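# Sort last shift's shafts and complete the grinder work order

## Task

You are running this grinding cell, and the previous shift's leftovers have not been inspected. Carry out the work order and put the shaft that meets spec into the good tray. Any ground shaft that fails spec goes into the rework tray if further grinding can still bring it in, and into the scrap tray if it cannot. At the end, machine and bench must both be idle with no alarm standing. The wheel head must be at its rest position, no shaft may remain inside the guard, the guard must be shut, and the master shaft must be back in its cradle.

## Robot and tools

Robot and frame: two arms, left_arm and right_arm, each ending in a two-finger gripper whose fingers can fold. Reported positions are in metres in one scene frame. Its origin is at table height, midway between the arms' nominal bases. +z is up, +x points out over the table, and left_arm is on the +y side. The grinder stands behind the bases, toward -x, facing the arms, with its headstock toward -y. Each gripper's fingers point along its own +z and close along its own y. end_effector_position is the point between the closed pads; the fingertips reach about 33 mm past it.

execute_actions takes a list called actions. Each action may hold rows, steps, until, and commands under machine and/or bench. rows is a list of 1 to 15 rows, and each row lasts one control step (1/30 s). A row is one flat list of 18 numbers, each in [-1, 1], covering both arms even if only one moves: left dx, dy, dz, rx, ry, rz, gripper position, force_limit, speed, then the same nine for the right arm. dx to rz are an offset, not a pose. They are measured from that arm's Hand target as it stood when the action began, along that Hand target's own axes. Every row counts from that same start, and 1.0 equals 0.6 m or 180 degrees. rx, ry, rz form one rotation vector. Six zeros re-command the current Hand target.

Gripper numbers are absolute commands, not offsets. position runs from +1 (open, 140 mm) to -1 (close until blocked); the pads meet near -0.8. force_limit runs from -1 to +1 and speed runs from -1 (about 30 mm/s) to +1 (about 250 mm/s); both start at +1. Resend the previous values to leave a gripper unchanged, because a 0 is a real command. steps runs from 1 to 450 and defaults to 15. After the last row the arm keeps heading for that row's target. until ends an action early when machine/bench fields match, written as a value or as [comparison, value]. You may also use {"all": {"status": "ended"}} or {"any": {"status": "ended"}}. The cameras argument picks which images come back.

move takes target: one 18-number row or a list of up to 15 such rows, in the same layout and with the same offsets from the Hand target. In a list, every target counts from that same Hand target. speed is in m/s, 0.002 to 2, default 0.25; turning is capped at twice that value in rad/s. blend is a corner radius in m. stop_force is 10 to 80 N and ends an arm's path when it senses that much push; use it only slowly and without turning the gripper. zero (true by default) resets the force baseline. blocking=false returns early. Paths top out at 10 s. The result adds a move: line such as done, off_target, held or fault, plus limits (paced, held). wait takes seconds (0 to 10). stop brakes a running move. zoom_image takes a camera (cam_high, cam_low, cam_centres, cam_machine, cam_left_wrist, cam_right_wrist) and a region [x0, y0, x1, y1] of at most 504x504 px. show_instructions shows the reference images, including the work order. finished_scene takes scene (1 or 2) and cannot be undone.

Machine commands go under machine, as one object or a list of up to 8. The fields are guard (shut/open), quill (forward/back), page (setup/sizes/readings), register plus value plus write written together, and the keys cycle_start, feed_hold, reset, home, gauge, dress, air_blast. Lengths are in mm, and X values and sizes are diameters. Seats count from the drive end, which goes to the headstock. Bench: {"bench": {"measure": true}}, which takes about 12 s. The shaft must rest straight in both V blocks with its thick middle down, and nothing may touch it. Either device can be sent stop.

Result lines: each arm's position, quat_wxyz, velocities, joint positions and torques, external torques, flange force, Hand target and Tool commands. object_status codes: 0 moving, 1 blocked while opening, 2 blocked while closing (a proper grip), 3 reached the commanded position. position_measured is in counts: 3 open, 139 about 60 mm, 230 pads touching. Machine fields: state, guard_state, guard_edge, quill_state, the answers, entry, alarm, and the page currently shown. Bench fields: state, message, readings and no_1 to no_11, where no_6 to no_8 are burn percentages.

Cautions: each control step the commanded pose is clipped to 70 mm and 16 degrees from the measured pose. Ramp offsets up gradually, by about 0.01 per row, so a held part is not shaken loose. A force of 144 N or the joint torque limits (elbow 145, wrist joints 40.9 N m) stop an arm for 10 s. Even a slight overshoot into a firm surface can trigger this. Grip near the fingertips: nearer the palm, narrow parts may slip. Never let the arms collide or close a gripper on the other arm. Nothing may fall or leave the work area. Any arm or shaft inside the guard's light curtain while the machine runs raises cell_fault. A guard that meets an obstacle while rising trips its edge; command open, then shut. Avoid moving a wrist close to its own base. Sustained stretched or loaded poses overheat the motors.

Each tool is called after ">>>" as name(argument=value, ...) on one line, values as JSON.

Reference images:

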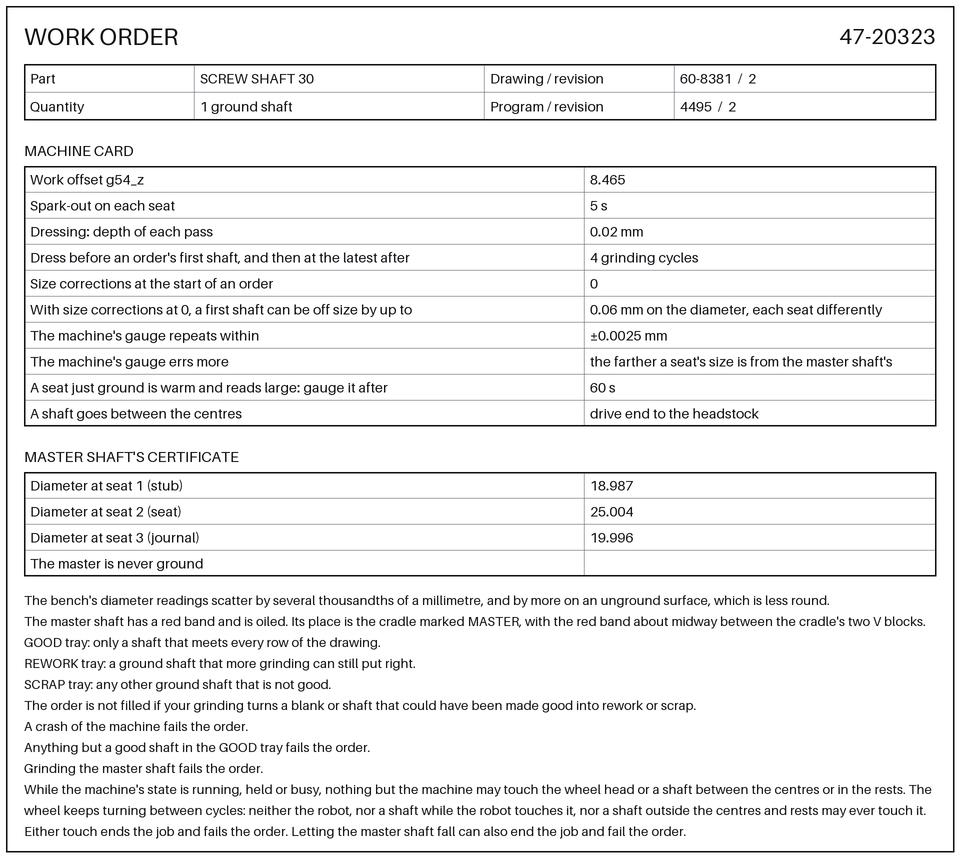

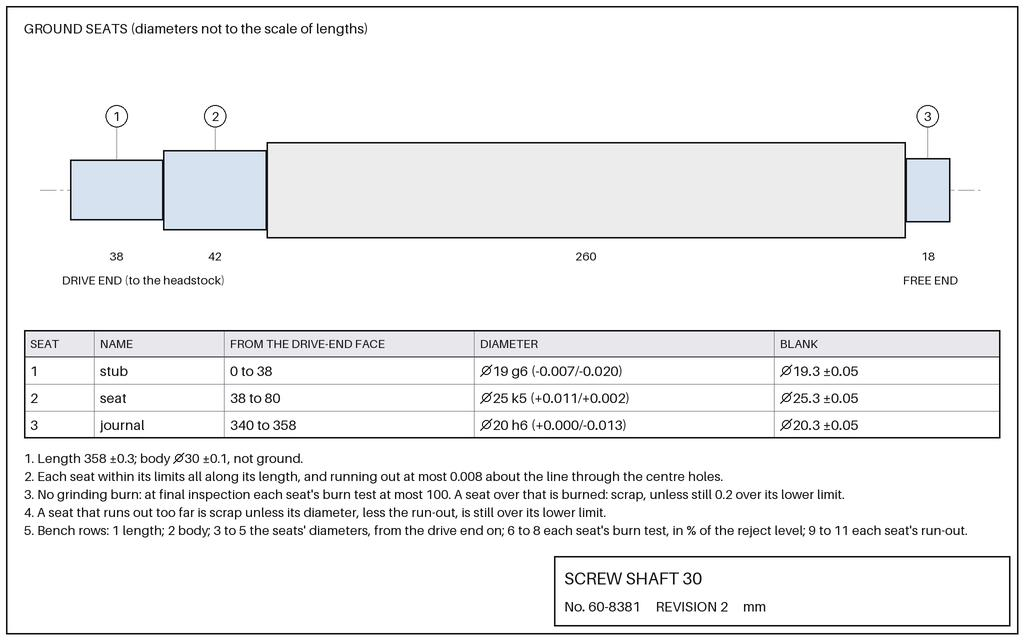

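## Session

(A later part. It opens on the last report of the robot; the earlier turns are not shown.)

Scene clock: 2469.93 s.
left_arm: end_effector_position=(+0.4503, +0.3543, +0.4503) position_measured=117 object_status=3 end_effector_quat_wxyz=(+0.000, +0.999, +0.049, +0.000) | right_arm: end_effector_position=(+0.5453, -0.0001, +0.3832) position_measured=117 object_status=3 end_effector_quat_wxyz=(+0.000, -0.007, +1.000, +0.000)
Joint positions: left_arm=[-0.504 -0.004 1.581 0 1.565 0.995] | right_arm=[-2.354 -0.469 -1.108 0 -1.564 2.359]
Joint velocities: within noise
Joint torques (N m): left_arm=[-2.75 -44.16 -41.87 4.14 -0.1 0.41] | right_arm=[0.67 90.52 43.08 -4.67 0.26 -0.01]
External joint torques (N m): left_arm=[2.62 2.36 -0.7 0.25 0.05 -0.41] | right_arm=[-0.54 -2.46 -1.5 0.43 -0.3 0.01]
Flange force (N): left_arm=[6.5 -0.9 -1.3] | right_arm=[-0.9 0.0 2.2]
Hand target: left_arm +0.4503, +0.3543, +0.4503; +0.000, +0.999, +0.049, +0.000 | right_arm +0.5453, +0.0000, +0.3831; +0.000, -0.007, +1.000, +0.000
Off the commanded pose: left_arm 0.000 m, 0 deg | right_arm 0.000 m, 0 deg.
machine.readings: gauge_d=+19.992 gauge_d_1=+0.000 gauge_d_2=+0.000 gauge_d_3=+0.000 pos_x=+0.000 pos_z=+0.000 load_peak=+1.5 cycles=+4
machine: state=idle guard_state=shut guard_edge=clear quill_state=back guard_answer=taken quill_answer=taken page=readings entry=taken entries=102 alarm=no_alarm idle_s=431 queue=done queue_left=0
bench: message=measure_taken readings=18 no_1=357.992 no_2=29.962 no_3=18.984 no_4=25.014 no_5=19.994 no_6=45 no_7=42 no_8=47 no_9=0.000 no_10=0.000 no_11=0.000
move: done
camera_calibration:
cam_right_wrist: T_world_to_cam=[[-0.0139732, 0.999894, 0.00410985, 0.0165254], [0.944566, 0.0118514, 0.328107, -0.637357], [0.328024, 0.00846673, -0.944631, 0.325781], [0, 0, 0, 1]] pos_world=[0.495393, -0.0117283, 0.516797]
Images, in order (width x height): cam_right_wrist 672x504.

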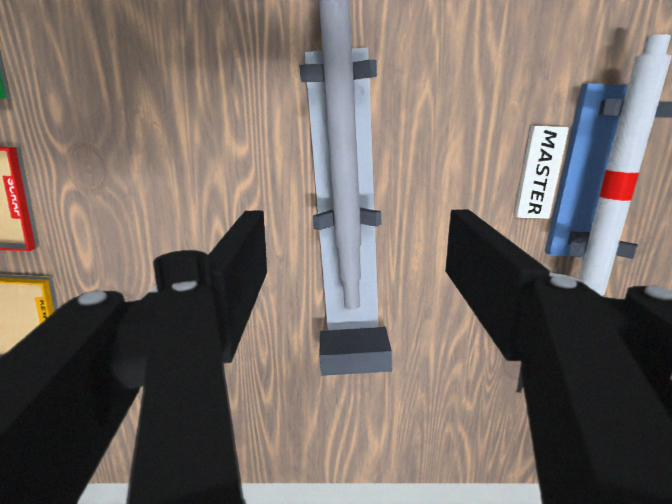

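>>> move(target=[0,0,0,0,0,0,0.1,0.28,-1,0.0046,0.003,0.3885,0,0,-0.024,0.1,0.28,-1], speed=0.15, cameras=["cam_right_wrist"])

>>> zoom_image(camera="cam_right_wrist", region=[200, 0, 470, 360])

Scene clock: 2502.27 s.
left_arm: end_effector_position=(+0.4503, +0.3543, +0.4503) position_measured=117 object_status=3 end_effector_quat_wxyz=(+0.000, +0.999, +0.049, +0.000) | right_arm: end_effector_position=(+0.5427, +0.0017, +0.1501) position_measured=117 object_status=3 end_effector_quat_wxyz=(+0.000, -0.044, +0.999, +0.000)
Joint positions: left_arm=[-0.504 -0.004 1.581 0 1.565 0.995] | right_arm=[-2.35 -0.546 -1.416 0 -1.179 2.288]
Joint velocities: within noise
Joint torques (N m): left_arm=[-2.77 -43.95 -41.83 4.17 -0.05 0.43] | right_arm=[0.77 94.24 39.44 -4.39 0.39 0.02]
External joint torques (N m): left_arm=[2.63 2.01 -0.79 0.22 0 -0.43] | right_arm=[-0.81 -1.85 -0.78 0.44 -0.43 -0.02]
Flange force (N): left_arm=[6.1 -1.1 -1.4] | right_arm=[-1.7 0.1 1.2]
Hand target: left_arm +0.4503, +0.3543, +0.4503; +0.000, +0.999, +0.049, +0.000 | right_arm +0.5427, +0.0017, +0.1500; +0.000, -0.044, +0.999, +0.000
Off the commanded pose: left_arm 0.000 m, 0 deg | right_arm 0.000 m, 0 deg.
machine.readings: gauge_d=+19.992 gauge_d_1=+0.000 gauge_d_2=+0.000 gauge_d_3=+0.000 pos_x=+0.000 pos_z=+0.000 load_peak=+1.5 cycles=+4
machine: state=idle guard_state=shut guard_edge=clear quill_state=back guard_answer=taken quill_answer=taken page=readings entry=taken entries=102 alarm=no_alarm idle_s=463 queue=done queue_left=0
bench: message=measure_taken readings=18 no_1=357.992 no_2=29.962 no_3=18.984 no_4=25.014 no_5=19.994 no_6=45 no_7=42 no_8=47 no_9=0.000 no_10=0.000 no_11=0.000
move: done
camera_calibration:
cam_right_wrist: T_world_to_cam=[[-0.0892883, 0.995997, 0.00408964, 0.0565338], [0.940956, 0.0830064, 0.328193, -0.556606], [0.32654, 0.033152, -0.944602, 0.107192], [0, 0, 0, 1]] pos_world=[0.493787, -0.0136593, 0.283697]
Images, in order (width x height): cam_right_wrist 672x504.

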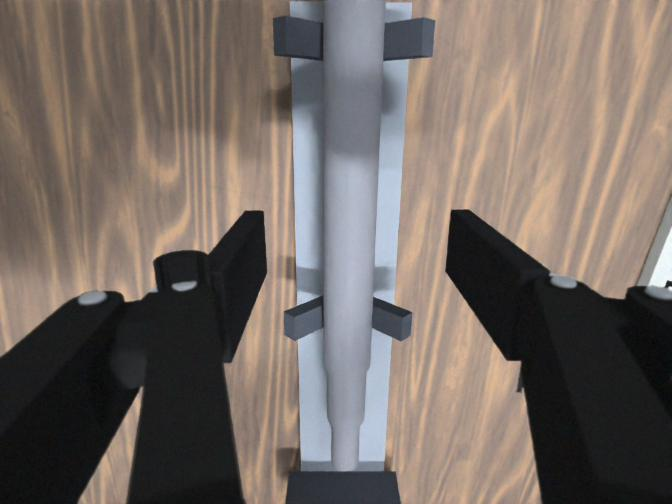

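Scaled by 1.400 from the camera's 672x504 image, which has a finer 960x720 frame.

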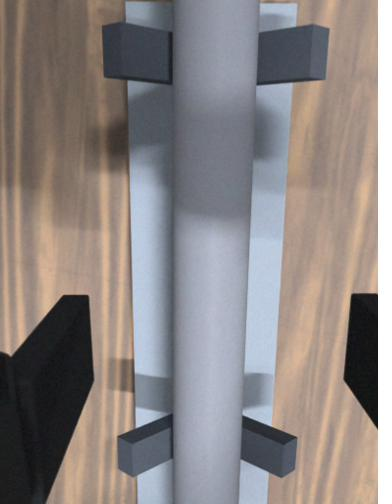

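>>> move(target=[[0,0,0,0,0,0,0.1,0.28,-1,0,-0.001,0.05,0,0,0.0025,0.1,0.28,-1],[0,0,0,0,0,0,0.1,0.28,-1,0,-0.001,0.1177,0,0,0.0025,0.1,0.28,-1]], speed=[0.06,0.03], cameras=["cam_right_wrist"])

Scene clock: 2517.00 s.
left_arm: end_effector_position=(+0.4503, +0.3543, +0.4503) position_measured=117 object_status=3 end_effector_quat_wxyz=(+0.000, +0.999, +0.049, +0.000) | right_arm: end_effector_position=(+0.5428, +0.0011, +0.0795) position_measured=117 object_status=3 end_effector_quat_wxyz=(+0.000, -0.040, +0.999, +0.000)
Joint positions: left_arm=[-0.504 -0.004 1.581 0 1.565 0.995] | right_arm=[-2.351 -0.595 -1.475 0 -1.071 2.295]
Joint velocities: within noise
Joint torques (N m): left_arm=[-2.77 -44.01 -41.84 4.22 -0.07 0.41] | right_arm=[0.5 96.86 37.41 -4.15 0.34 -0.03]
External joint torques (N m): left_arm=[2.93 1.54 -0.77 0.18 0.03 -0.41] | right_arm=[-0.26 -2.91 -0.92 0.43 -0.38 0.03]
Flange force (N): left_arm=[5.7 -2.0 -1.4] | right_arm=[-2.0 1.2 2.3]
Hand target: left_arm +0.4503, +0.3543, +0.4503; +0.000, +0.999, +0.049, +0.000 | right_arm +0.5428, +0.0011, +0.0794; +0.000, -0.040, +0.999, +0.000
Off the commanded pose: left_arm 0.000 m, 0 deg | right_arm 0.000 m, 0 deg.
machine.readings: gauge_d=+19.992 gauge_d_1=+0.000 gauge_d_2=+0.000 gauge_d_3=+0.000 pos_x=+0.000 pos_z=+0.000 load_peak=+1.5 cycles=+4
machine: state=idle guard_state=shut guard_edge=clear quill_state=back guard_answer=taken quill_answer=taken page=readings entry=taken entries=102 alarm=no_alarm idle_s=478 queue=done queue_left=0
bench: message=measure_taken readings=18 no_1=357.992 no_2=29.962 no_3=18.984 no_4=25.014 no_5=19.994 no_6=45 no_7=42 no_8=47 no_9=0.000 no_10=0.000 no_11=0.000
move: done
camera_calibration:
cam_right_wrist: T_world_to_cam=[[-0.0814486, 0.996669, 0.00408693, 0.053078], [0.941613, 0.075604, 0.328098, -0.533823], [0.326696, 0.0305714, -0.944635, 0.0404043], [0, 0, 0, 1]] pos_world=[0.493778, -0.0137773, 0.213097]
Images, in order (width x height): cam_right_wrist 672x504.

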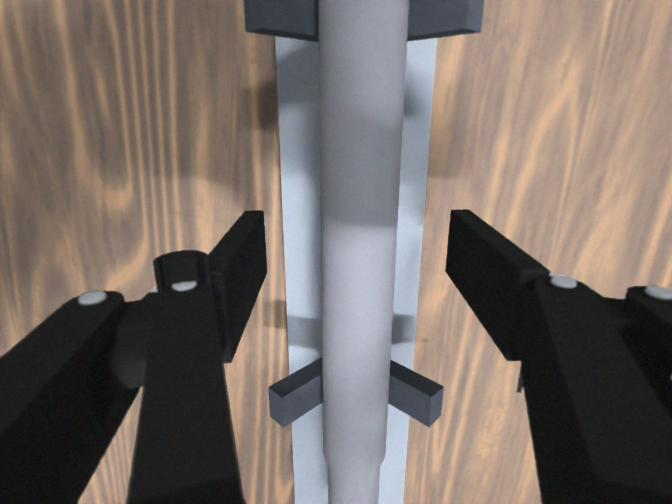

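>>> execute_actions(actions=[{"rows":[[0,0,0,0,0,0,0.1,0.28,-1,0,0,0,0,0,0,-1,0.5,-1]],"steps":110}], cameras=["cam_right_wrist"])

Scene clock: 2526.00 s.
left_arm: end_effector_position=(+0.4503, +0.3543, +0.4503) position_measured=117 object_status=3 end_effector_quat_wxyz=(+0.000, +0.999, +0.049, +0.000) | right_arm: end_effector_position=(+0.5428, +0.0012, +0.0794) position_measured=188 object_status=2 end_effector_quat_wxyz=(+0.000, -0.040, +0.999, +0.000)
Joint positions: left_arm=[-0.504 -0.004 1.581 0 1.565 0.995] | right_arm=[-2.351 -0.595 -1.475 0 -1.071 2.295]
Joint velocities: within noise
Joint torques (N m): left_arm=[-2.81 -44.13 -42.07 4.21 -0.08 0.4] | right_arm=[-11.89 85.87 27.74 -9.23 -1.96 -0.26]
External joint torques (N m): left_arm=[2.82 1.93 -0.38 0.18 0.05 -0.4] | right_arm=[12.18 7.89 8.68 5.52 1.92 0.26]
Flange force (N): left_arm=[5.6 -1.8 -0.7] | right_arm=[3.7 16.1 -9.5]
Hand target: left_arm +0.4503, +0.3543, +0.4503; +0.000, +0.999, +0.049, +0.000 | right_arm +0.5428, +0.0011, +0.0794; +0.000, -0.040, +0.999, +0.000
Off the commanded pose: left_arm 0.000 m, 0 deg | right_arm 0.000 m, 0 deg.
machine.readings: gauge_d=+19.992 gauge_d_1=+0.000 gauge_d_2=+0.000 gauge_d_3=+0.000 pos_x=+0.000 pos_z=+0.000 load_peak=+1.5 cycles=+4
machine: state=idle guard_state=shut guard_edge=clear quill_state=back guard_answer=taken quill_answer=taken page=readings entry=taken entries=102 alarm=no_alarm idle_s=487 queue=done queue_left=0
bench: message=measure_taken readings=18 no_1=357.992 no_2=29.962 no_3=18.984 no_4=25.014 no_5=19.994 no_6=45 no_7=42 no_8=47 no_9=0.000 no_10=0.000 no_11=0.000
camera_calibration:
cam_right_wrist: T_world_to_cam=[[-0.0814559, 0.996669, 0.00408436, 0.0530821], [0.941613, 0.0756118, 0.328098, -0.533822], [0.326696, 0.0305714, -0.944635, 0.0404043], [0, 0, 0, 1]] pos_world=[0.493778, -0.0137772, 0.213097]
Images, in order (width x height): cam_right_wrist 672x504.

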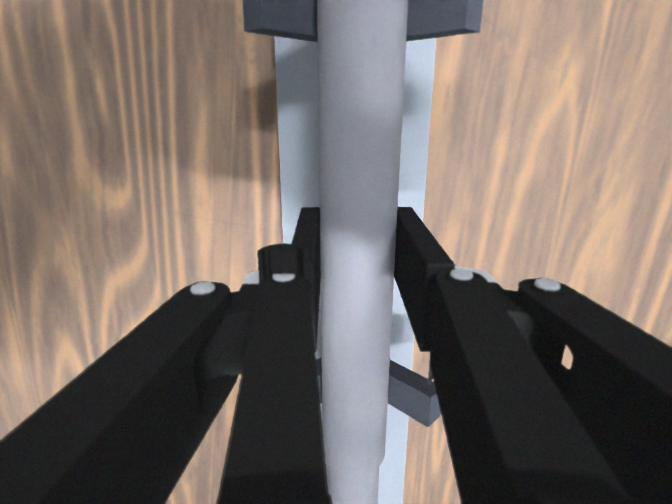

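>>> move(target=[[0,0,0,0,0,0,0.1,0.28,-1,0,0.0012,-0.001,0,0,0,-1,0.5,-1],[0,0,0,0,0,0,0.1,0.28,-1,0,0.0012,-0.02,0,0,0,-1,0.5,-1]], speed=[0.01,0.02], cameras=[])

>>> move(target=[0,0,0,0,0,0,0.1,0.28,-1,0,0,-0.48,0,0,0,-1,0.5,-1], speed=0.12, cameras=["cam_right_wrist"])

Scene clock: 2533.37 s.
left_arm: end_effector_position=(+0.4503, +0.3543, +0.4503) position_measured=117 object_status=3 end_effector_quat_wxyz=(+0.000, +0.999, +0.049, +0.000) | right_arm: end_effector_position=(+0.5427, +0.0019, +0.0914) position_measured=188 object_status=2 end_effector_quat_wxyz=(+0.000, -0.040, +0.999, +0.000)
Joint positions: left_arm=[-0.504 -0.004 1.581 0 1.565 0.995] | right_arm=[-2.35 -0.587 -1.465 0 -1.089 2.296]
Joint velocities: within noise
Joint torques (N m): left_arm=[-3.04 -43.75 -41.87 4.21 -0.07 0.43] | right_arm=[0.67 110.63 46.61 -4.13 0.24 0.02]
External joint torques (N m): left_arm=[3.36 1.62 -0.55 0.2 0.03 -0.43] | right_arm=[-0.42 -17.01 -9.78 0.38 -0.28 -0.02]
Flange force (N): left_arm=[5.9 -2.7 -1.0] | right_arm=[-1.1 0.2 19.7]
Hand target: left_arm +0.4503, +0.3543, +0.4503; +0.000, +0.999, +0.049, +0.000 | right_arm +0.5427, +0.0019, +0.0914; +0.000, -0.040, +0.999, +0.000
Off the commanded pose: left_arm 0.000 m, 0 deg | right_arm 0.000 m, 0 deg.
machine.readings: gauge_d=+19.992 gauge_d_1=+0.000 gauge_d_2=+0.000 gauge_d_3=+0.000 pos_x=+0.000 pos_z=+0.000 load_peak=+1.5 cycles=+4
machine: state=idle guard_state=shut guard_edge=clear quill_state=back guard_answer=taken quill_answer=taken page=readings entry=taken entries=102 alarm=no_alarm idle_s=494 queue=done queue_left=0
bench: message=measure_taken readings=18 no_1=357.992 no_2=29.962 no_3=18.984 no_4=25.014 no_5=19.994 no_6=45 no_7=42 no_8=47 no_9=0.000 no_10=0.000 no_11=0.000
move: done
No camera images: "cameras" was empty.

Scene clock: 2536.20 s.
left_arm: end_effector_position=(+0.4503, +0.3543, +0.4503) position_measured=117 object_status=3 end_effector_quat_wxyz=(+0.000, +0.999, +0.049, +0.000) | right_arm: end_effector_position=(+0.5425, +0.0018, +0.3794) position_measured=188 object_status=2 end_effector_quat_wxyz=(+0.000, -0.040, +0.999, +0.000)
Joint positions: left_arm=[-0.504 -0.004 1.581 0 1.565 0.995] | right_arm=[-2.35 -0.468 -1.116 0 -1.557 2.296]
Joint velocities: within noise
Joint torques (N m): left_arm=[-3 -43.65 -41.79 4.21 -0.09 0.44] | right_arm=[0.92 103.47 52.03 -4.62 0.22 -0.01]
External joint torques (N m): left_arm=[2.99 1.15 -0.96 0.19 0.05 -0.44] | right_arm=[-0.88 -15.63 -10.51 0.38 -0.26 0.01]
Flange force (N): left_arm=[5.5 -2.2 -1.8] | right_arm=[-0.7 -0.8 18.3]
Hand target: left_arm +0.4503, +0.3543, +0.4503; +0.000, +0.999, +0.049, +0.000 | right_arm +0.5425, +0.0018, +0.3794; +0.000, -0.040, +0.999, +0.000
Off the commanded pose: left_arm 0.000 m, 0 deg | right_arm 0.000 m, 0 deg.
machine.readings: gauge_d=+19.992 gauge_d_1=+0.000 gauge_d_2=+0.000 gauge_d_3=+0.000 pos_x=+0.000 pos_z=+0.000 load_peak=+1.5 cycles=+4
machine: state=idle guard_state=shut guard_edge=clear quill_state=back guard_answer=taken quill_answer=taken page=readings entry=taken entries=102 alarm=no_alarm idle_s=497 queue=done queue_left=0
bench: message=measure_taken readings=18 no_1=357.992 no_2=29.962 no_3=18.984 no_4=25.014 no_5=19.994 no_6=45 no_7=42 no_8=47 no_9=0.000 no_10=0.000 no_11=0.000
move: done
camera_calibration:
cam_right_wrist: T_world_to_cam=[[-0.0814868, 0.996666, 0.00417108, 0.051205], [0.941569, 0.0756084, 0.328225, -0.632058], [0.326816, 0.0306734, -0.94459, 0.323794], [0, 0, 0, 1]] pos_world=[0.493478, -0.0131772, 0.513097]
Images, in order (width x height): cam_right_wrist 672x504.

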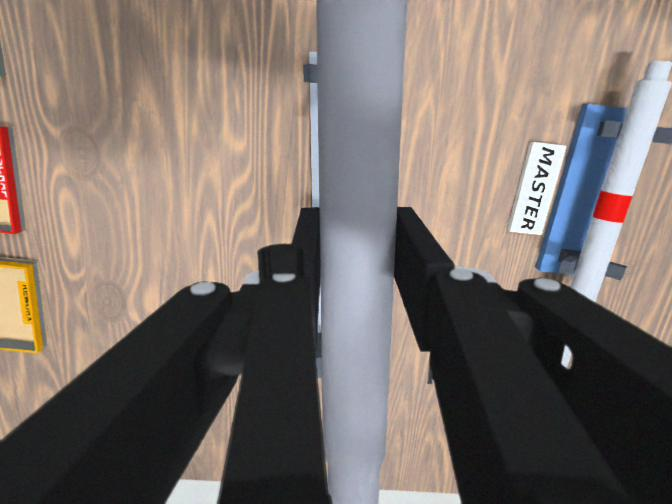

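>>> move(target=[0,0,0,0,0,0,0.1,0.28,-1,0.271,-0.960,0,0,0,0.5256,-1,0.5,-1], speed=0.12, cameras=["cam_right_wrist","cam_high"])

Scene clock: 2563.50 s.
left_arm: end_effector_position=(+0.4503, +0.3543, +0.4503) position_measured=117 object_status=3 end_effector_quat_wxyz=(+0.000, +0.999, +0.049, +0.000) | right_arm: end_effector_position=(+0.4269, -0.5853, +0.3793) position_measured=188 object_status=2 end_effector_quat_wxyz=(+0.000, +0.707, +0.707, +0.000)
Joint positions: left_arm=[-0.504 -0.004 1.581 0 1.565 0.995] | right_arm=[-3.097 0.106 -1.804 0 -1.443 3.199]
Joint velocities: within noise
Joint torques (N m): left_arm=[-2.61 -43.61 -41.91 4.21 -0.04 0.44] | right_arm=[-0.25 40.12 52.11 -4.55 0.36 -0.01]
External joint torques (N m): left_arm=[2.53 1.93 -0.47 0.16 0 -0.44] | right_arm=[0.34 -9.9 -10.87 0.37 -0.36 0.01]
Flange force (N): left_arm=[5.4 -1.2 -0.8] | right_arm=[0.7 0.4 19.0]
Hand target: left_arm +0.4503, +0.3543, +0.4503; +0.000, +0.999, +0.049, +0.000 | right_arm +0.4269, -0.5854, +0.3793; +0.000, +0.707, +0.707, +0.000
Off the commanded pose: left_arm 0.000 m, 0 deg | right_arm 0.000 m, 0 deg.
machine.readings: gauge_d=+19.992 gauge_d_1=+0.000 gauge_d_2=+0.000 gauge_d_3=+0.000 pos_x=+0.000 pos_z=+0.000 load_peak=+1.5 cycles=+4
machine: state=idle guard_state=shut guard_edge=clear quill_state=back guard_answer=taken quill_answer=taken page=readings entry=taken entries=102 alarm=no_alarm idle_s=524 queue=done queue_left=0
bench: message=measure_taken readings=18 no_1=357.992 no_2=29.962 no_3=18.984 no_4=25.014 no_5=19.994 no_6=45 no_7=42 no_8=47 no_9=0.000 no_10=0.000 no_11=0.000
move: done
camera_calibration:
cam_right_wrist: T_world_to_cam=[[0.999988, 0.00123314, 0.00465853, -0.417569], [-0.000360523, -0.944852, 0.327498, -0.673706], [0.00480547, -0.327496, -0.94484, 0.307366], [0, 0, 0, 1]] pos_world=[0.415844, -0.535376, 0.512994]
Images, in order (width x height): cam_high 672x504, cam_right_wrist 672x504.

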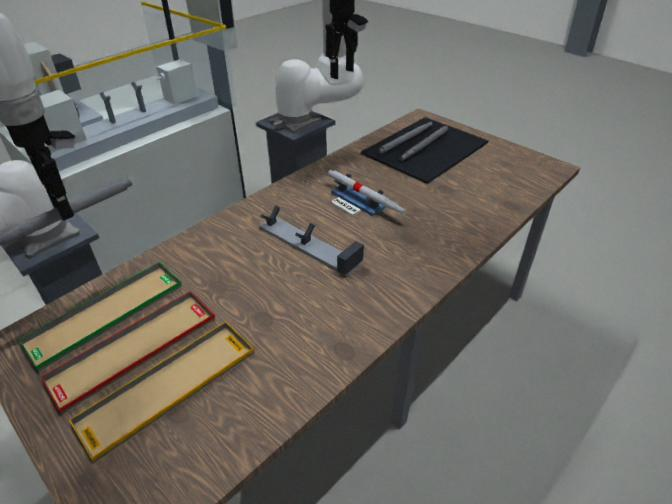

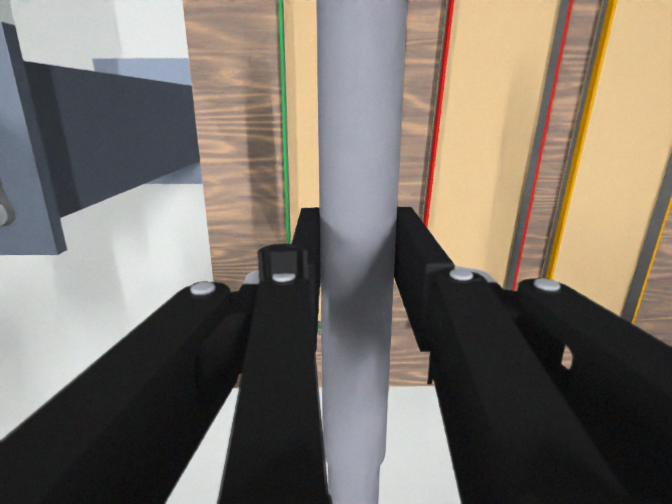

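>>> move(target=[0,0,0,0,0,0,0.1,0.28,-1,0,0,0.53,0,0,0,-1,0.5,-1], speed=0.12, cameras=["cam_right_wrist","cam_high"])

>>> move(target=[0,0,0,0,0,0,0.1,0.28,-1,0,0,0.047,0,0,0,-1,0.5,-1], speed=0.012, stop_force=10, cameras=["cam_right_wrist"])

Scene clock: 2576.30 s.
left_arm: end_effector_position=(+0.4503, +0.3543, +0.4503) position_measured=117 object_status=3 end_effector_quat_wxyz=(+0.000, +0.999, +0.049, +0.000) | right_arm: end_effector_position=(+0.4271, -0.5854, +0.0613) position_measured=188 object_status=2 end_effector_quat_wxyz=(+0.000, +0.707, +0.707, +0.000)
Joint positions: left_arm=[-0.504 -0.004 1.581 0 1.565 0.995] | right_arm=[-3.098 -0.138 -2.196 0 -0.807 3.199]
Joint velocities: within noise
Joint torques (N m): left_arm=[-2.39 -43.9 -41.79 4.19 -0.03 0.39] | right_arm=[0.51 54.73 38.01 -3.34 0.42 0.03]
External joint torques (N m): left_arm=[2.34 1.77 -0.83 0.2 -0.02 -0.39] | right_arm=[-0.52 -10.29 -7.92 0.29 -0.42 -0.03]
Flange force (N): left_arm=[5.6 -0.9 -1.4] | right_arm=[-1.1 1.2 19.7]
Hand target: left_arm +0.4503, +0.3543, +0.4503; +0.000, +0.999, +0.049, +0.000 | right_arm +0.4271, -0.5854, +0.0613; +0.000, +0.707, +0.707, +0.000
Off the commanded pose: left_arm 0.000 m, 0 deg | right_arm 0.000 m, 0 deg.
machine.readings: gauge_d=+19.992 gauge_d_1=+0.000 gauge_d_2=+0.000 gauge_d_3=+0.000 pos_x=+0.000 pos_z=+0.000 load_peak=+1.5 cycles=+4
machine: state=idle guard_state=shut guard_edge=clear quill_state=back guard_answer=taken quill_answer=taken page=readings entry=taken entries=102 alarm=no_alarm idle_s=537 queue=done queue_left=0
bench: message=measure_taken readings=18 no_1=357.992 no_2=29.962 no_3=18.984 no_4=25.014 no_5=19.994 no_6=45 no_7=42 no_8=47 no_9=0.000 no_10=0.000 no_11=0.000
move: done
camera_calibration:
cam_right_wrist: T_world_to_cam=[[0.999988, 0.00113877, 0.00469158, -0.416344], [-0.000460519, -0.944852, 0.327497, -0.569519], [0.00480579, -0.327496, -0.94484, 0.00690585], [0, 0, 0, 1]] pos_world=[0.416044, -0.535376, 0.194994]
Images, in order (width x height): cam_high 672x504, cam_right_wrist 672x504.

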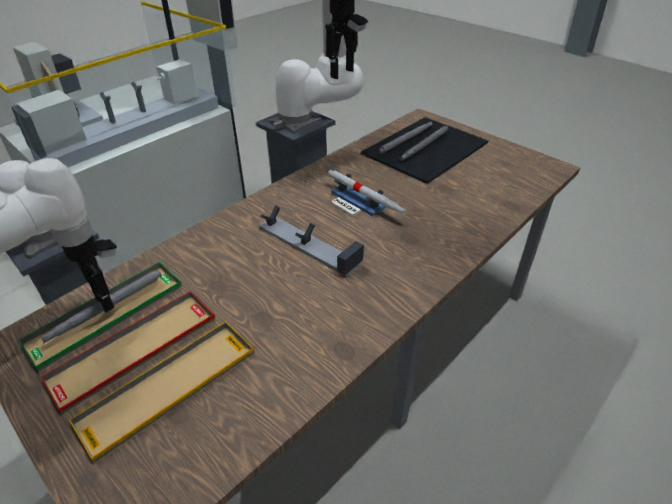

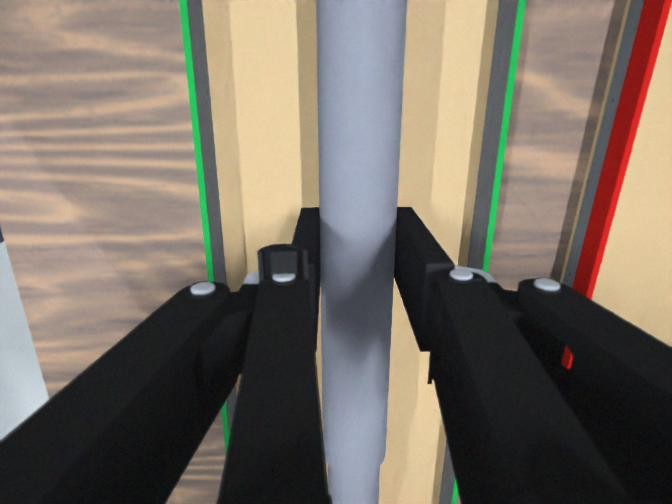

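Scene clock: 2578.63 s.
left_arm: end_effector_position=(+0.4503, +0.3543, +0.4503) position_measured=117 object_status=3 end_effector_quat_wxyz=(+0.000, +0.999, +0.049, +0.000) | right_arm: end_effector_position=(+0.4271, -0.5854, +0.0410) position_measured=188 object_status=2 end_effector_quat_wxyz=(+0.000, +0.707, +0.707, +0.000)
Joint positions: left_arm=[-0.504 -0.004 1.581 0 1.565 0.995] | right_arm=[-3.098 -0.167 -2.212 0 -0.762 3.199]
Joint velocities: within noise
Joint torques (N m): left_arm=[-2.83 -44.15 -41.77 4.22 -0.05 0.4] | right_arm=[0.96 34.2 25.08 -3.31 4.08 0.04]
External joint torques (N m): left_arm=[3.15 1.3 -0.98 0.2 0.01 -0.41] | right_arm=[-0.94 11.6 3.63 0.39 -4.09 -0.04]
Flange force (N): left_arm=[5.9 -2.3 -1.8] | right_arm=[-1.9 -8.1 -28.6]
Hand target: left_arm +0.4503, +0.3543, +0.4503; +0.000, +0.999, +0.049, +0.000 | right_arm +0.4271, -0.5854, +0.0410; +0.000, +0.707, +0.707, +0.000 (not the last commanded pose)
Off the commanded pose: left_arm 0.000 m, 0 deg | right_arm 0.008 m, 0 deg.
machine.readings: gauge_d=+19.992 gauge_d_1=+0.000 gauge_d_2=+0.000 gauge_d_3=+0.000 pos_x=+0.000 pos_z=+0.000 load_peak=+1.5 cycles=+4
machine: state=idle guard_state=shut guard_edge=clear quill_state=back guard_answer=taken quill_answer=taken page=readings entry=taken entries=102 alarm=no_alarm idle_s=539 queue=done queue_left=0
bench: message=measure_taken readings=18 no_1=357.992 no_2=29.962 no_3=18.984 no_4=25.014 no_5=19.994 no_6=45 no_7=42 no_8=47 no_9=0.000 no_10=0.000 no_11=0.000
move: contact (right_arm)
camera_calibration:
cam_right_wrist: T_world_to_cam=[[0.999988, 0.00113877, 0.00469158, -0.416248], [-0.000460519, -0.944852, 0.327497, -0.562839], [0.00480579, -0.327496, -0.94484, -0.0123689], [0, 0, 0, 1]] pos_world=[0.416044, -0.535376, 0.174594]
Images, in order (width x height): cam_right_wrist 672x504.

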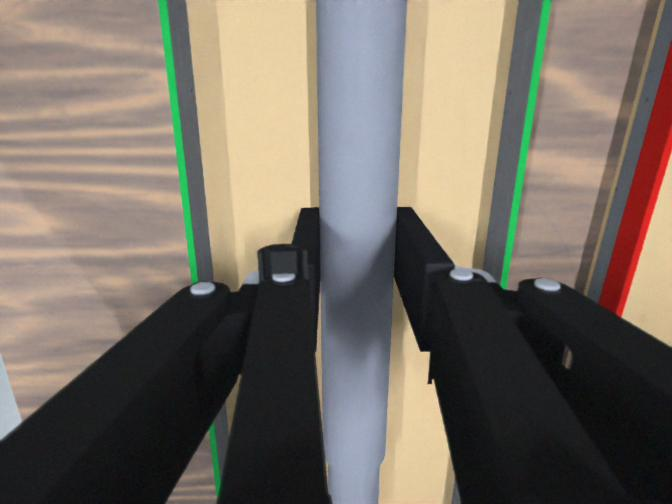

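>>> move(target=[0,0,0,0,0,0,0.1,0.28,-1,0,0,-0.0014,0,0,0,-1,0.5,-1], speed=0.01, cameras=[])

>>> execute_actions(actions=[{"rows":[[0,0,0,0,0,0,0.1,0.28,-1,0,0,0,0,0,0,-0.25,0.28,-1]],"steps":45}], cameras=["cam_right_wrist"])

Scene clock: 2593.53 s.
left_arm: end_effector_position=(+0.4503, +0.3543, +0.4503) position_measured=117 object_status=3 end_effector_quat_wxyz=(+0.000, +0.999, +0.049, +0.000) | right_arm: end_effector_position=(+0.4271, -0.5854, +0.0418) position_measured=188 object_status=2 end_effector_quat_wxyz=(+0.000, +0.707, +0.707, +0.000)
Joint positions: left_arm=[-0.504 -0.004 1.581 0 1.565 0.995] | right_arm=[-3.098 -0.166 -2.211 0 -0.764 3.199]
Joint velocities: within noise
Joint torques (N m): left_arm=[-2.82 -43.95 -41.88 4.22 -0.06 0.43] | right_arm=[0.61 55.39 36.33 -3.22 0.31 0.07]
External joint torques (N m): left_arm=[2.7 2.35 -0.66 0.16 0 -0.43] | right_arm=[-0.67 -9.44 -7.62 0.3 -0.32 -0.07]
Flange force (N): left_arm=[6.5 -1.0 -1.2] | right_arm=[-1.5 -0.1 18.7]
Hand target: left_arm +0.4503, +0.3543, +0.4503; +0.000, +0.999, +0.049, +0.000 | right_arm +0.4271, -0.5854, +0.0418; +0.000, +0.707, +0.707, +0.000
Off the commanded pose: left_arm 0.000 m, 0 deg | right_arm 0.000 m, 0 deg.
machine.readings: gauge_d=+19.992 gauge_d_1=+0.000 gauge_d_2=+0.000 gauge_d_3=+0.000 pos_x=+0.000 pos_z=+0.000 load_peak=+1.5 cycles=+4
machine: state=idle guard_state=shut guard_edge=clear quill_state=back guard_answer=taken quill_answer=taken page=readings entry=taken entries=102 alarm=no_alarm idle_s=554 queue=done queue_left=0
bench: message=measure_taken readings=18 no_1=357.992 no_2=29.962 no_3=18.984 no_4=25.014 no_5=19.994 no_6=45 no_7=42 no_8=47 no_9=0.000 no_10=0.000 no_11=0.000
move: done
No camera images: "cameras" was empty.

Scene clock: 2595.23 s.
left_arm: end_effector_position=(+0.4503, +0.3543, +0.4503) position_measured=117 object_status=3 end_effector_quat_wxyz=(+0.000, +0.999, +0.049, +0.000) | right_arm: end_effector_position=(+0.4271, -0.5854, +0.0418) position_measured=160 object_status=3 end_effector_quat_wxyz=(+0.000, +0.707, +0.707, +0.000)
Joint positions: left_arm=[-0.504 -0.004 1.581 0 1.565 0.995] | right_arm=[-3.098 -0.166 -2.211 0 -0.764 3.199]
Joint velocities: within noise
Joint torques (N m): left_arm=[-2.83 -44.25 -41.77 4.21 -0.04 0.44] | right_arm=[0.77 47.11 29.73 -3.3 0.3 0]
External joint torques (N m): left_arm=[2.81 2.04 -0.74 0.18 0.01 -0.44] | right_arm=[-0.78 -1.11 -0.84 0.37 -0.3 0]
Flange force (N): left_arm=[6.2 -1.4 -1.3] | right_arm=[-1.6 0.3 1.6]
Hand target: left_arm +0.4503, +0.3543, +0.4503; +0.000, +0.999, +0.049, +0.000 | right_arm +0.4271, -0.5854, +0.0418; +0.000, +0.707, +0.707, +0.000
Off the commanded pose: left_arm 0.000 m, 0 deg | right_arm 0.000 m, 0 deg.
machine.readings: gauge_d=+19.992 gauge_d_1=+0.000 gauge_d_2=+0.000 gauge_d_3=+0.000 pos_x=+0.000 pos_z=+0.000 load_peak=+1.5 cycles=+4
machine: state=idle guard_state=shut guard_edge=clear quill_state=back guard_answer=taken quill_answer=taken page=readings entry=taken entries=102 alarm=no_alarm idle_s=555 queue=done queue_left=0
bench: message=measure_taken readings=18 no_1=357.992 no_2=29.962 no_3=18.984 no_4=25.014 no_5=19.994 no_6=45 no_7=42 no_8=47 no_9=0.000 no_10=0.000 no_11=0.000
camera_calibration:
cam_right_wrist: T_world_to_cam=[[0.999989, 0.00110572, 0.0045972, -0.416254], [-0.000460831, -0.944852, 0.327497, -0.563133], [0.00470579, -0.327496, -0.944841, -0.0114768], [0, 0, 0, 1]] pos_world=[0.416044, -0.535376, 0.175494]
Images, in order (width x height): cam_right_wrist 672x504.

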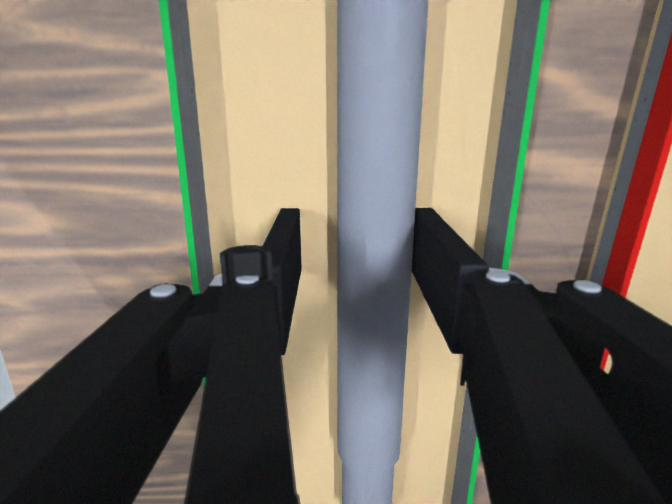

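>>> move(target=[[0,0,0,0,0,0,0.1,0.28,-1,0,0.0105,0,0,0,0,-0.25,0.28,-1],[0,0,0,0,0,0,0.1,0.28,-1,0,0.0105,-0.06,0,0,0,-0.25,0.28,-1]], speed=[0.01,0.02], cameras=["cam_right_wrist"])

>>> move(target=[0,0,0,0,0,0,0.1,0.28,-1,0,0,-0.45,0,0,0,-0.25,0.28,-1], speed=0.2, cameras=["cam_right_wrist","cam_high","cam_machine"])

Scene clock: 2604.70 s.
left_arm: end_effector_position=(+0.4503, +0.3543, +0.4503) position_measured=117 object_status=3 end_effector_quat_wxyz=(+0.000, +0.999, +0.049, +0.000) | right_arm: end_effector_position=(+0.4334, -0.5854, +0.0778) position_measured=160 object_status=3 end_effector_quat_wxyz=(+0.000, +0.707, +0.707, +0.000)
Joint positions: left_arm=[-0.504 -0.004 1.581 0 1.565 0.995] | right_arm=[-3.098 -0.125 -2.171 0 -0.844 3.198]
Joint velocities: within noise
Joint torques (N m): left_arm=[-2.83 -44.12 -41.87 4.21 -0.05 0.42] | right_arm=[0.6 45.06 31.66 -3.59 0.37 -0.01]
External joint torques (N m): left_arm=[2.98 1.52 -0.74 0.19 0.02 -0.43] | right_arm=[-0.62 -0.87 -0.53 0.43 -0.38 0.01]
Flange force (N): left_arm=[5.7 -2.1 -1.3] | right_arm=[-1.2 0.5 0.8]
Hand target: left_arm +0.4503, +0.3543, +0.4503; +0.000, +0.999, +0.049, +0.000 | right_arm +0.4334, -0.5854, +0.0778; +0.000, +0.707, +0.707, +0.000
Off the commanded pose: left_arm 0.000 m, 0 deg | right_arm 0.000 m, 0 deg.
machine.readings: gauge_d=+19.992 gauge_d_1=+0.000 gauge_d_2=+0.000 gauge_d_3=+0.000 pos_x=+0.000 pos_z=+0.000 load_peak=+1.5 cycles=+4
machine: state=idle guard_state=shut guard_edge=clear quill_state=back guard_answer=taken quill_answer=taken page=readings entry=taken entries=102 alarm=no_alarm idle_s=565 queue=done queue_left=0
bench: message=measure_taken readings=18 no_1=357.992 no_2=29.962 no_3=18.984 no_4=25.014 no_5=19.994 no_6=45 no_7=42 no_8=47 no_9=0.000 no_10=0.000 no_11=0.000
move: done
camera_calibration:
cam_right_wrist: T_world_to_cam=[[0.999988, 0.00113877, 0.00469158, -0.422721], [-0.000460519, -0.944852, 0.327497, -0.574888], [0.00480579, -0.327496, -0.94484, 0.022371], [0, 0, 0, 1]] pos_world=[0.422344, -0.535376, 0.211394]
Images, in order (width x height): cam_right_wrist 672x504.

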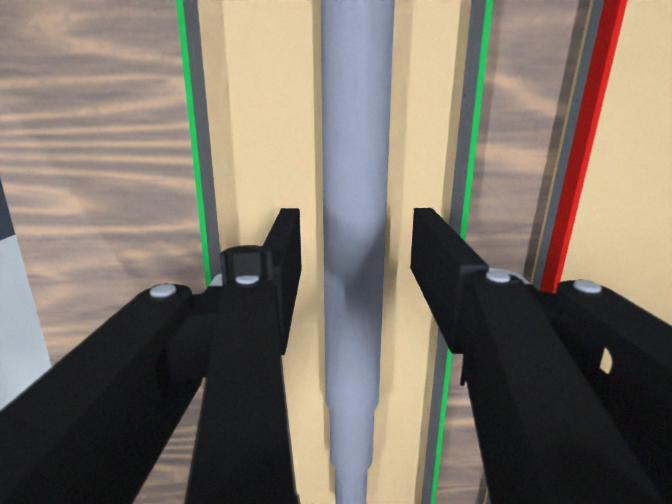

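Scene clock: 2606.53 s.
left_arm: end_effector_position=(+0.4503, +0.3543, +0.4503) position_measured=117 object_status=3 end_effector_quat_wxyz=(+0.000, +0.999, +0.049, +0.000) | right_arm: end_effector_position=(+0.4332, -0.5854, +0.3478) position_measured=160 object_status=3 end_effector_quat_wxyz=(+0.000, +0.707, +0.707, +0.000)
Joint positions: left_arm=[-0.504 -0.004 1.581 0 1.565 0.995] | right_arm=[-3.098 0.087 -1.844 0 -1.384 3.198]
Joint velocities: within noise
Joint torques (N m): left_arm=[-3.02 -44.34 -41.94 4.21 -0.05 0.44] | right_arm=[0.6 32.98 42.11 -4.62 0.21 0]
External joint torques (N m): left_arm=[2.94 2.54 -0.72 0.19 -0.01 -0.44] | right_arm=[-0.53 -1.24 -1.25 0.47 -0.21 0]
Flange force (N): left_arm=[7.0 -1.2 -1.2] | right_arm=[-1.1 0.2 1.9]
Hand target: left_arm +0.4503, +0.3543, +0.4503; +0.000, +0.999, +0.049, +0.000 | right_arm +0.4332, -0.5854, +0.3478; +0.000, +0.707, +0.707, +0.000
Off the commanded pose: left_arm 0.000 m, 0 deg | right_arm 0.000 m, 0 deg.
machine.readings: gauge_d=+19.992 gauge_d_1=+0.000 gauge_d_2=+0.000 gauge_d_3=+0.000 pos_x=+0.000 pos_z=+0.000 load_peak=+1.5 cycles=+4
machine: state=idle guard_state=shut guard_edge=clear quill_state=back guard_answer=taken quill_answer=taken page=readings entry=taken entries=102 alarm=no_alarm idle_s=566 queue=done queue_left=0
bench: message=measure_taken readings=18 no_1=357.992 no_2=29.962 no_3=18.984 no_4=25.014 no_5=19.994 no_6=45 no_7=42 no_8=47 no_9=0.000 no_10=0.000 no_11=0.000
move: done
camera_calibration:
cam_right_wrist: T_world_to_cam=[[0.999988, 0.00113958, 0.00469129, -0.423787], [-0.000459661, -0.944852, 0.327497, -0.663407], [0.00480578, -0.327496, -0.94484, 0.277446], [0, 0, 0, 1]] pos_world=[0.422144, -0.535476, 0.481394]
Images, in order (width x height): cam_high 672x504, cam_machine 672x504, cam_right_wrist 672x504.

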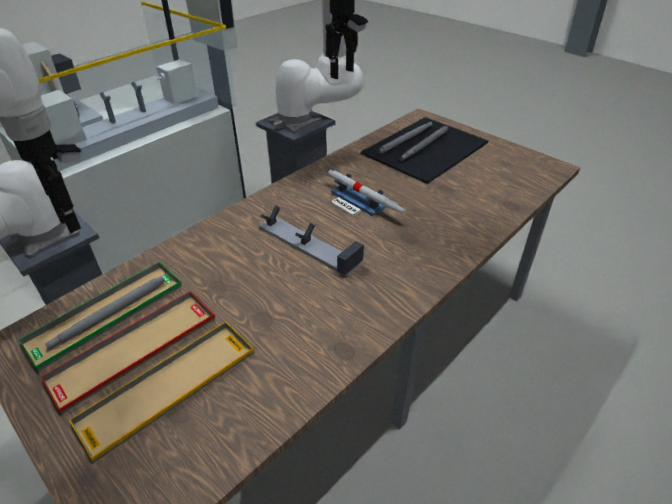

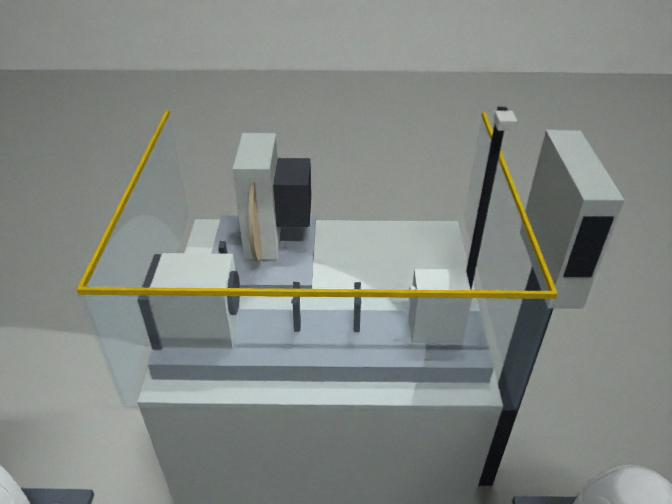

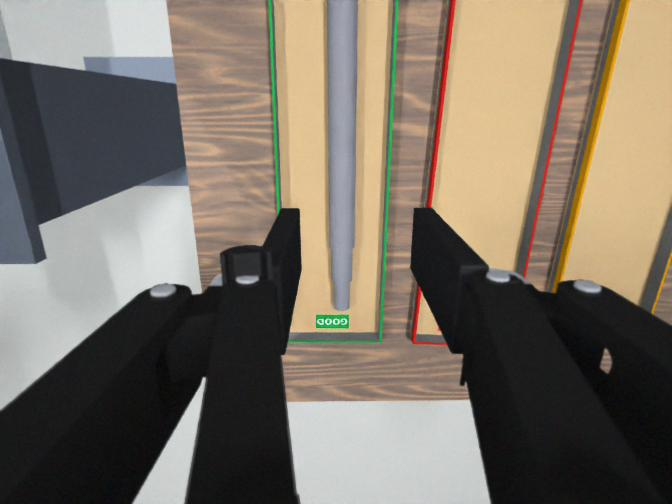

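>>> finished_scene(scene=2)

The scene is finished: the task was done.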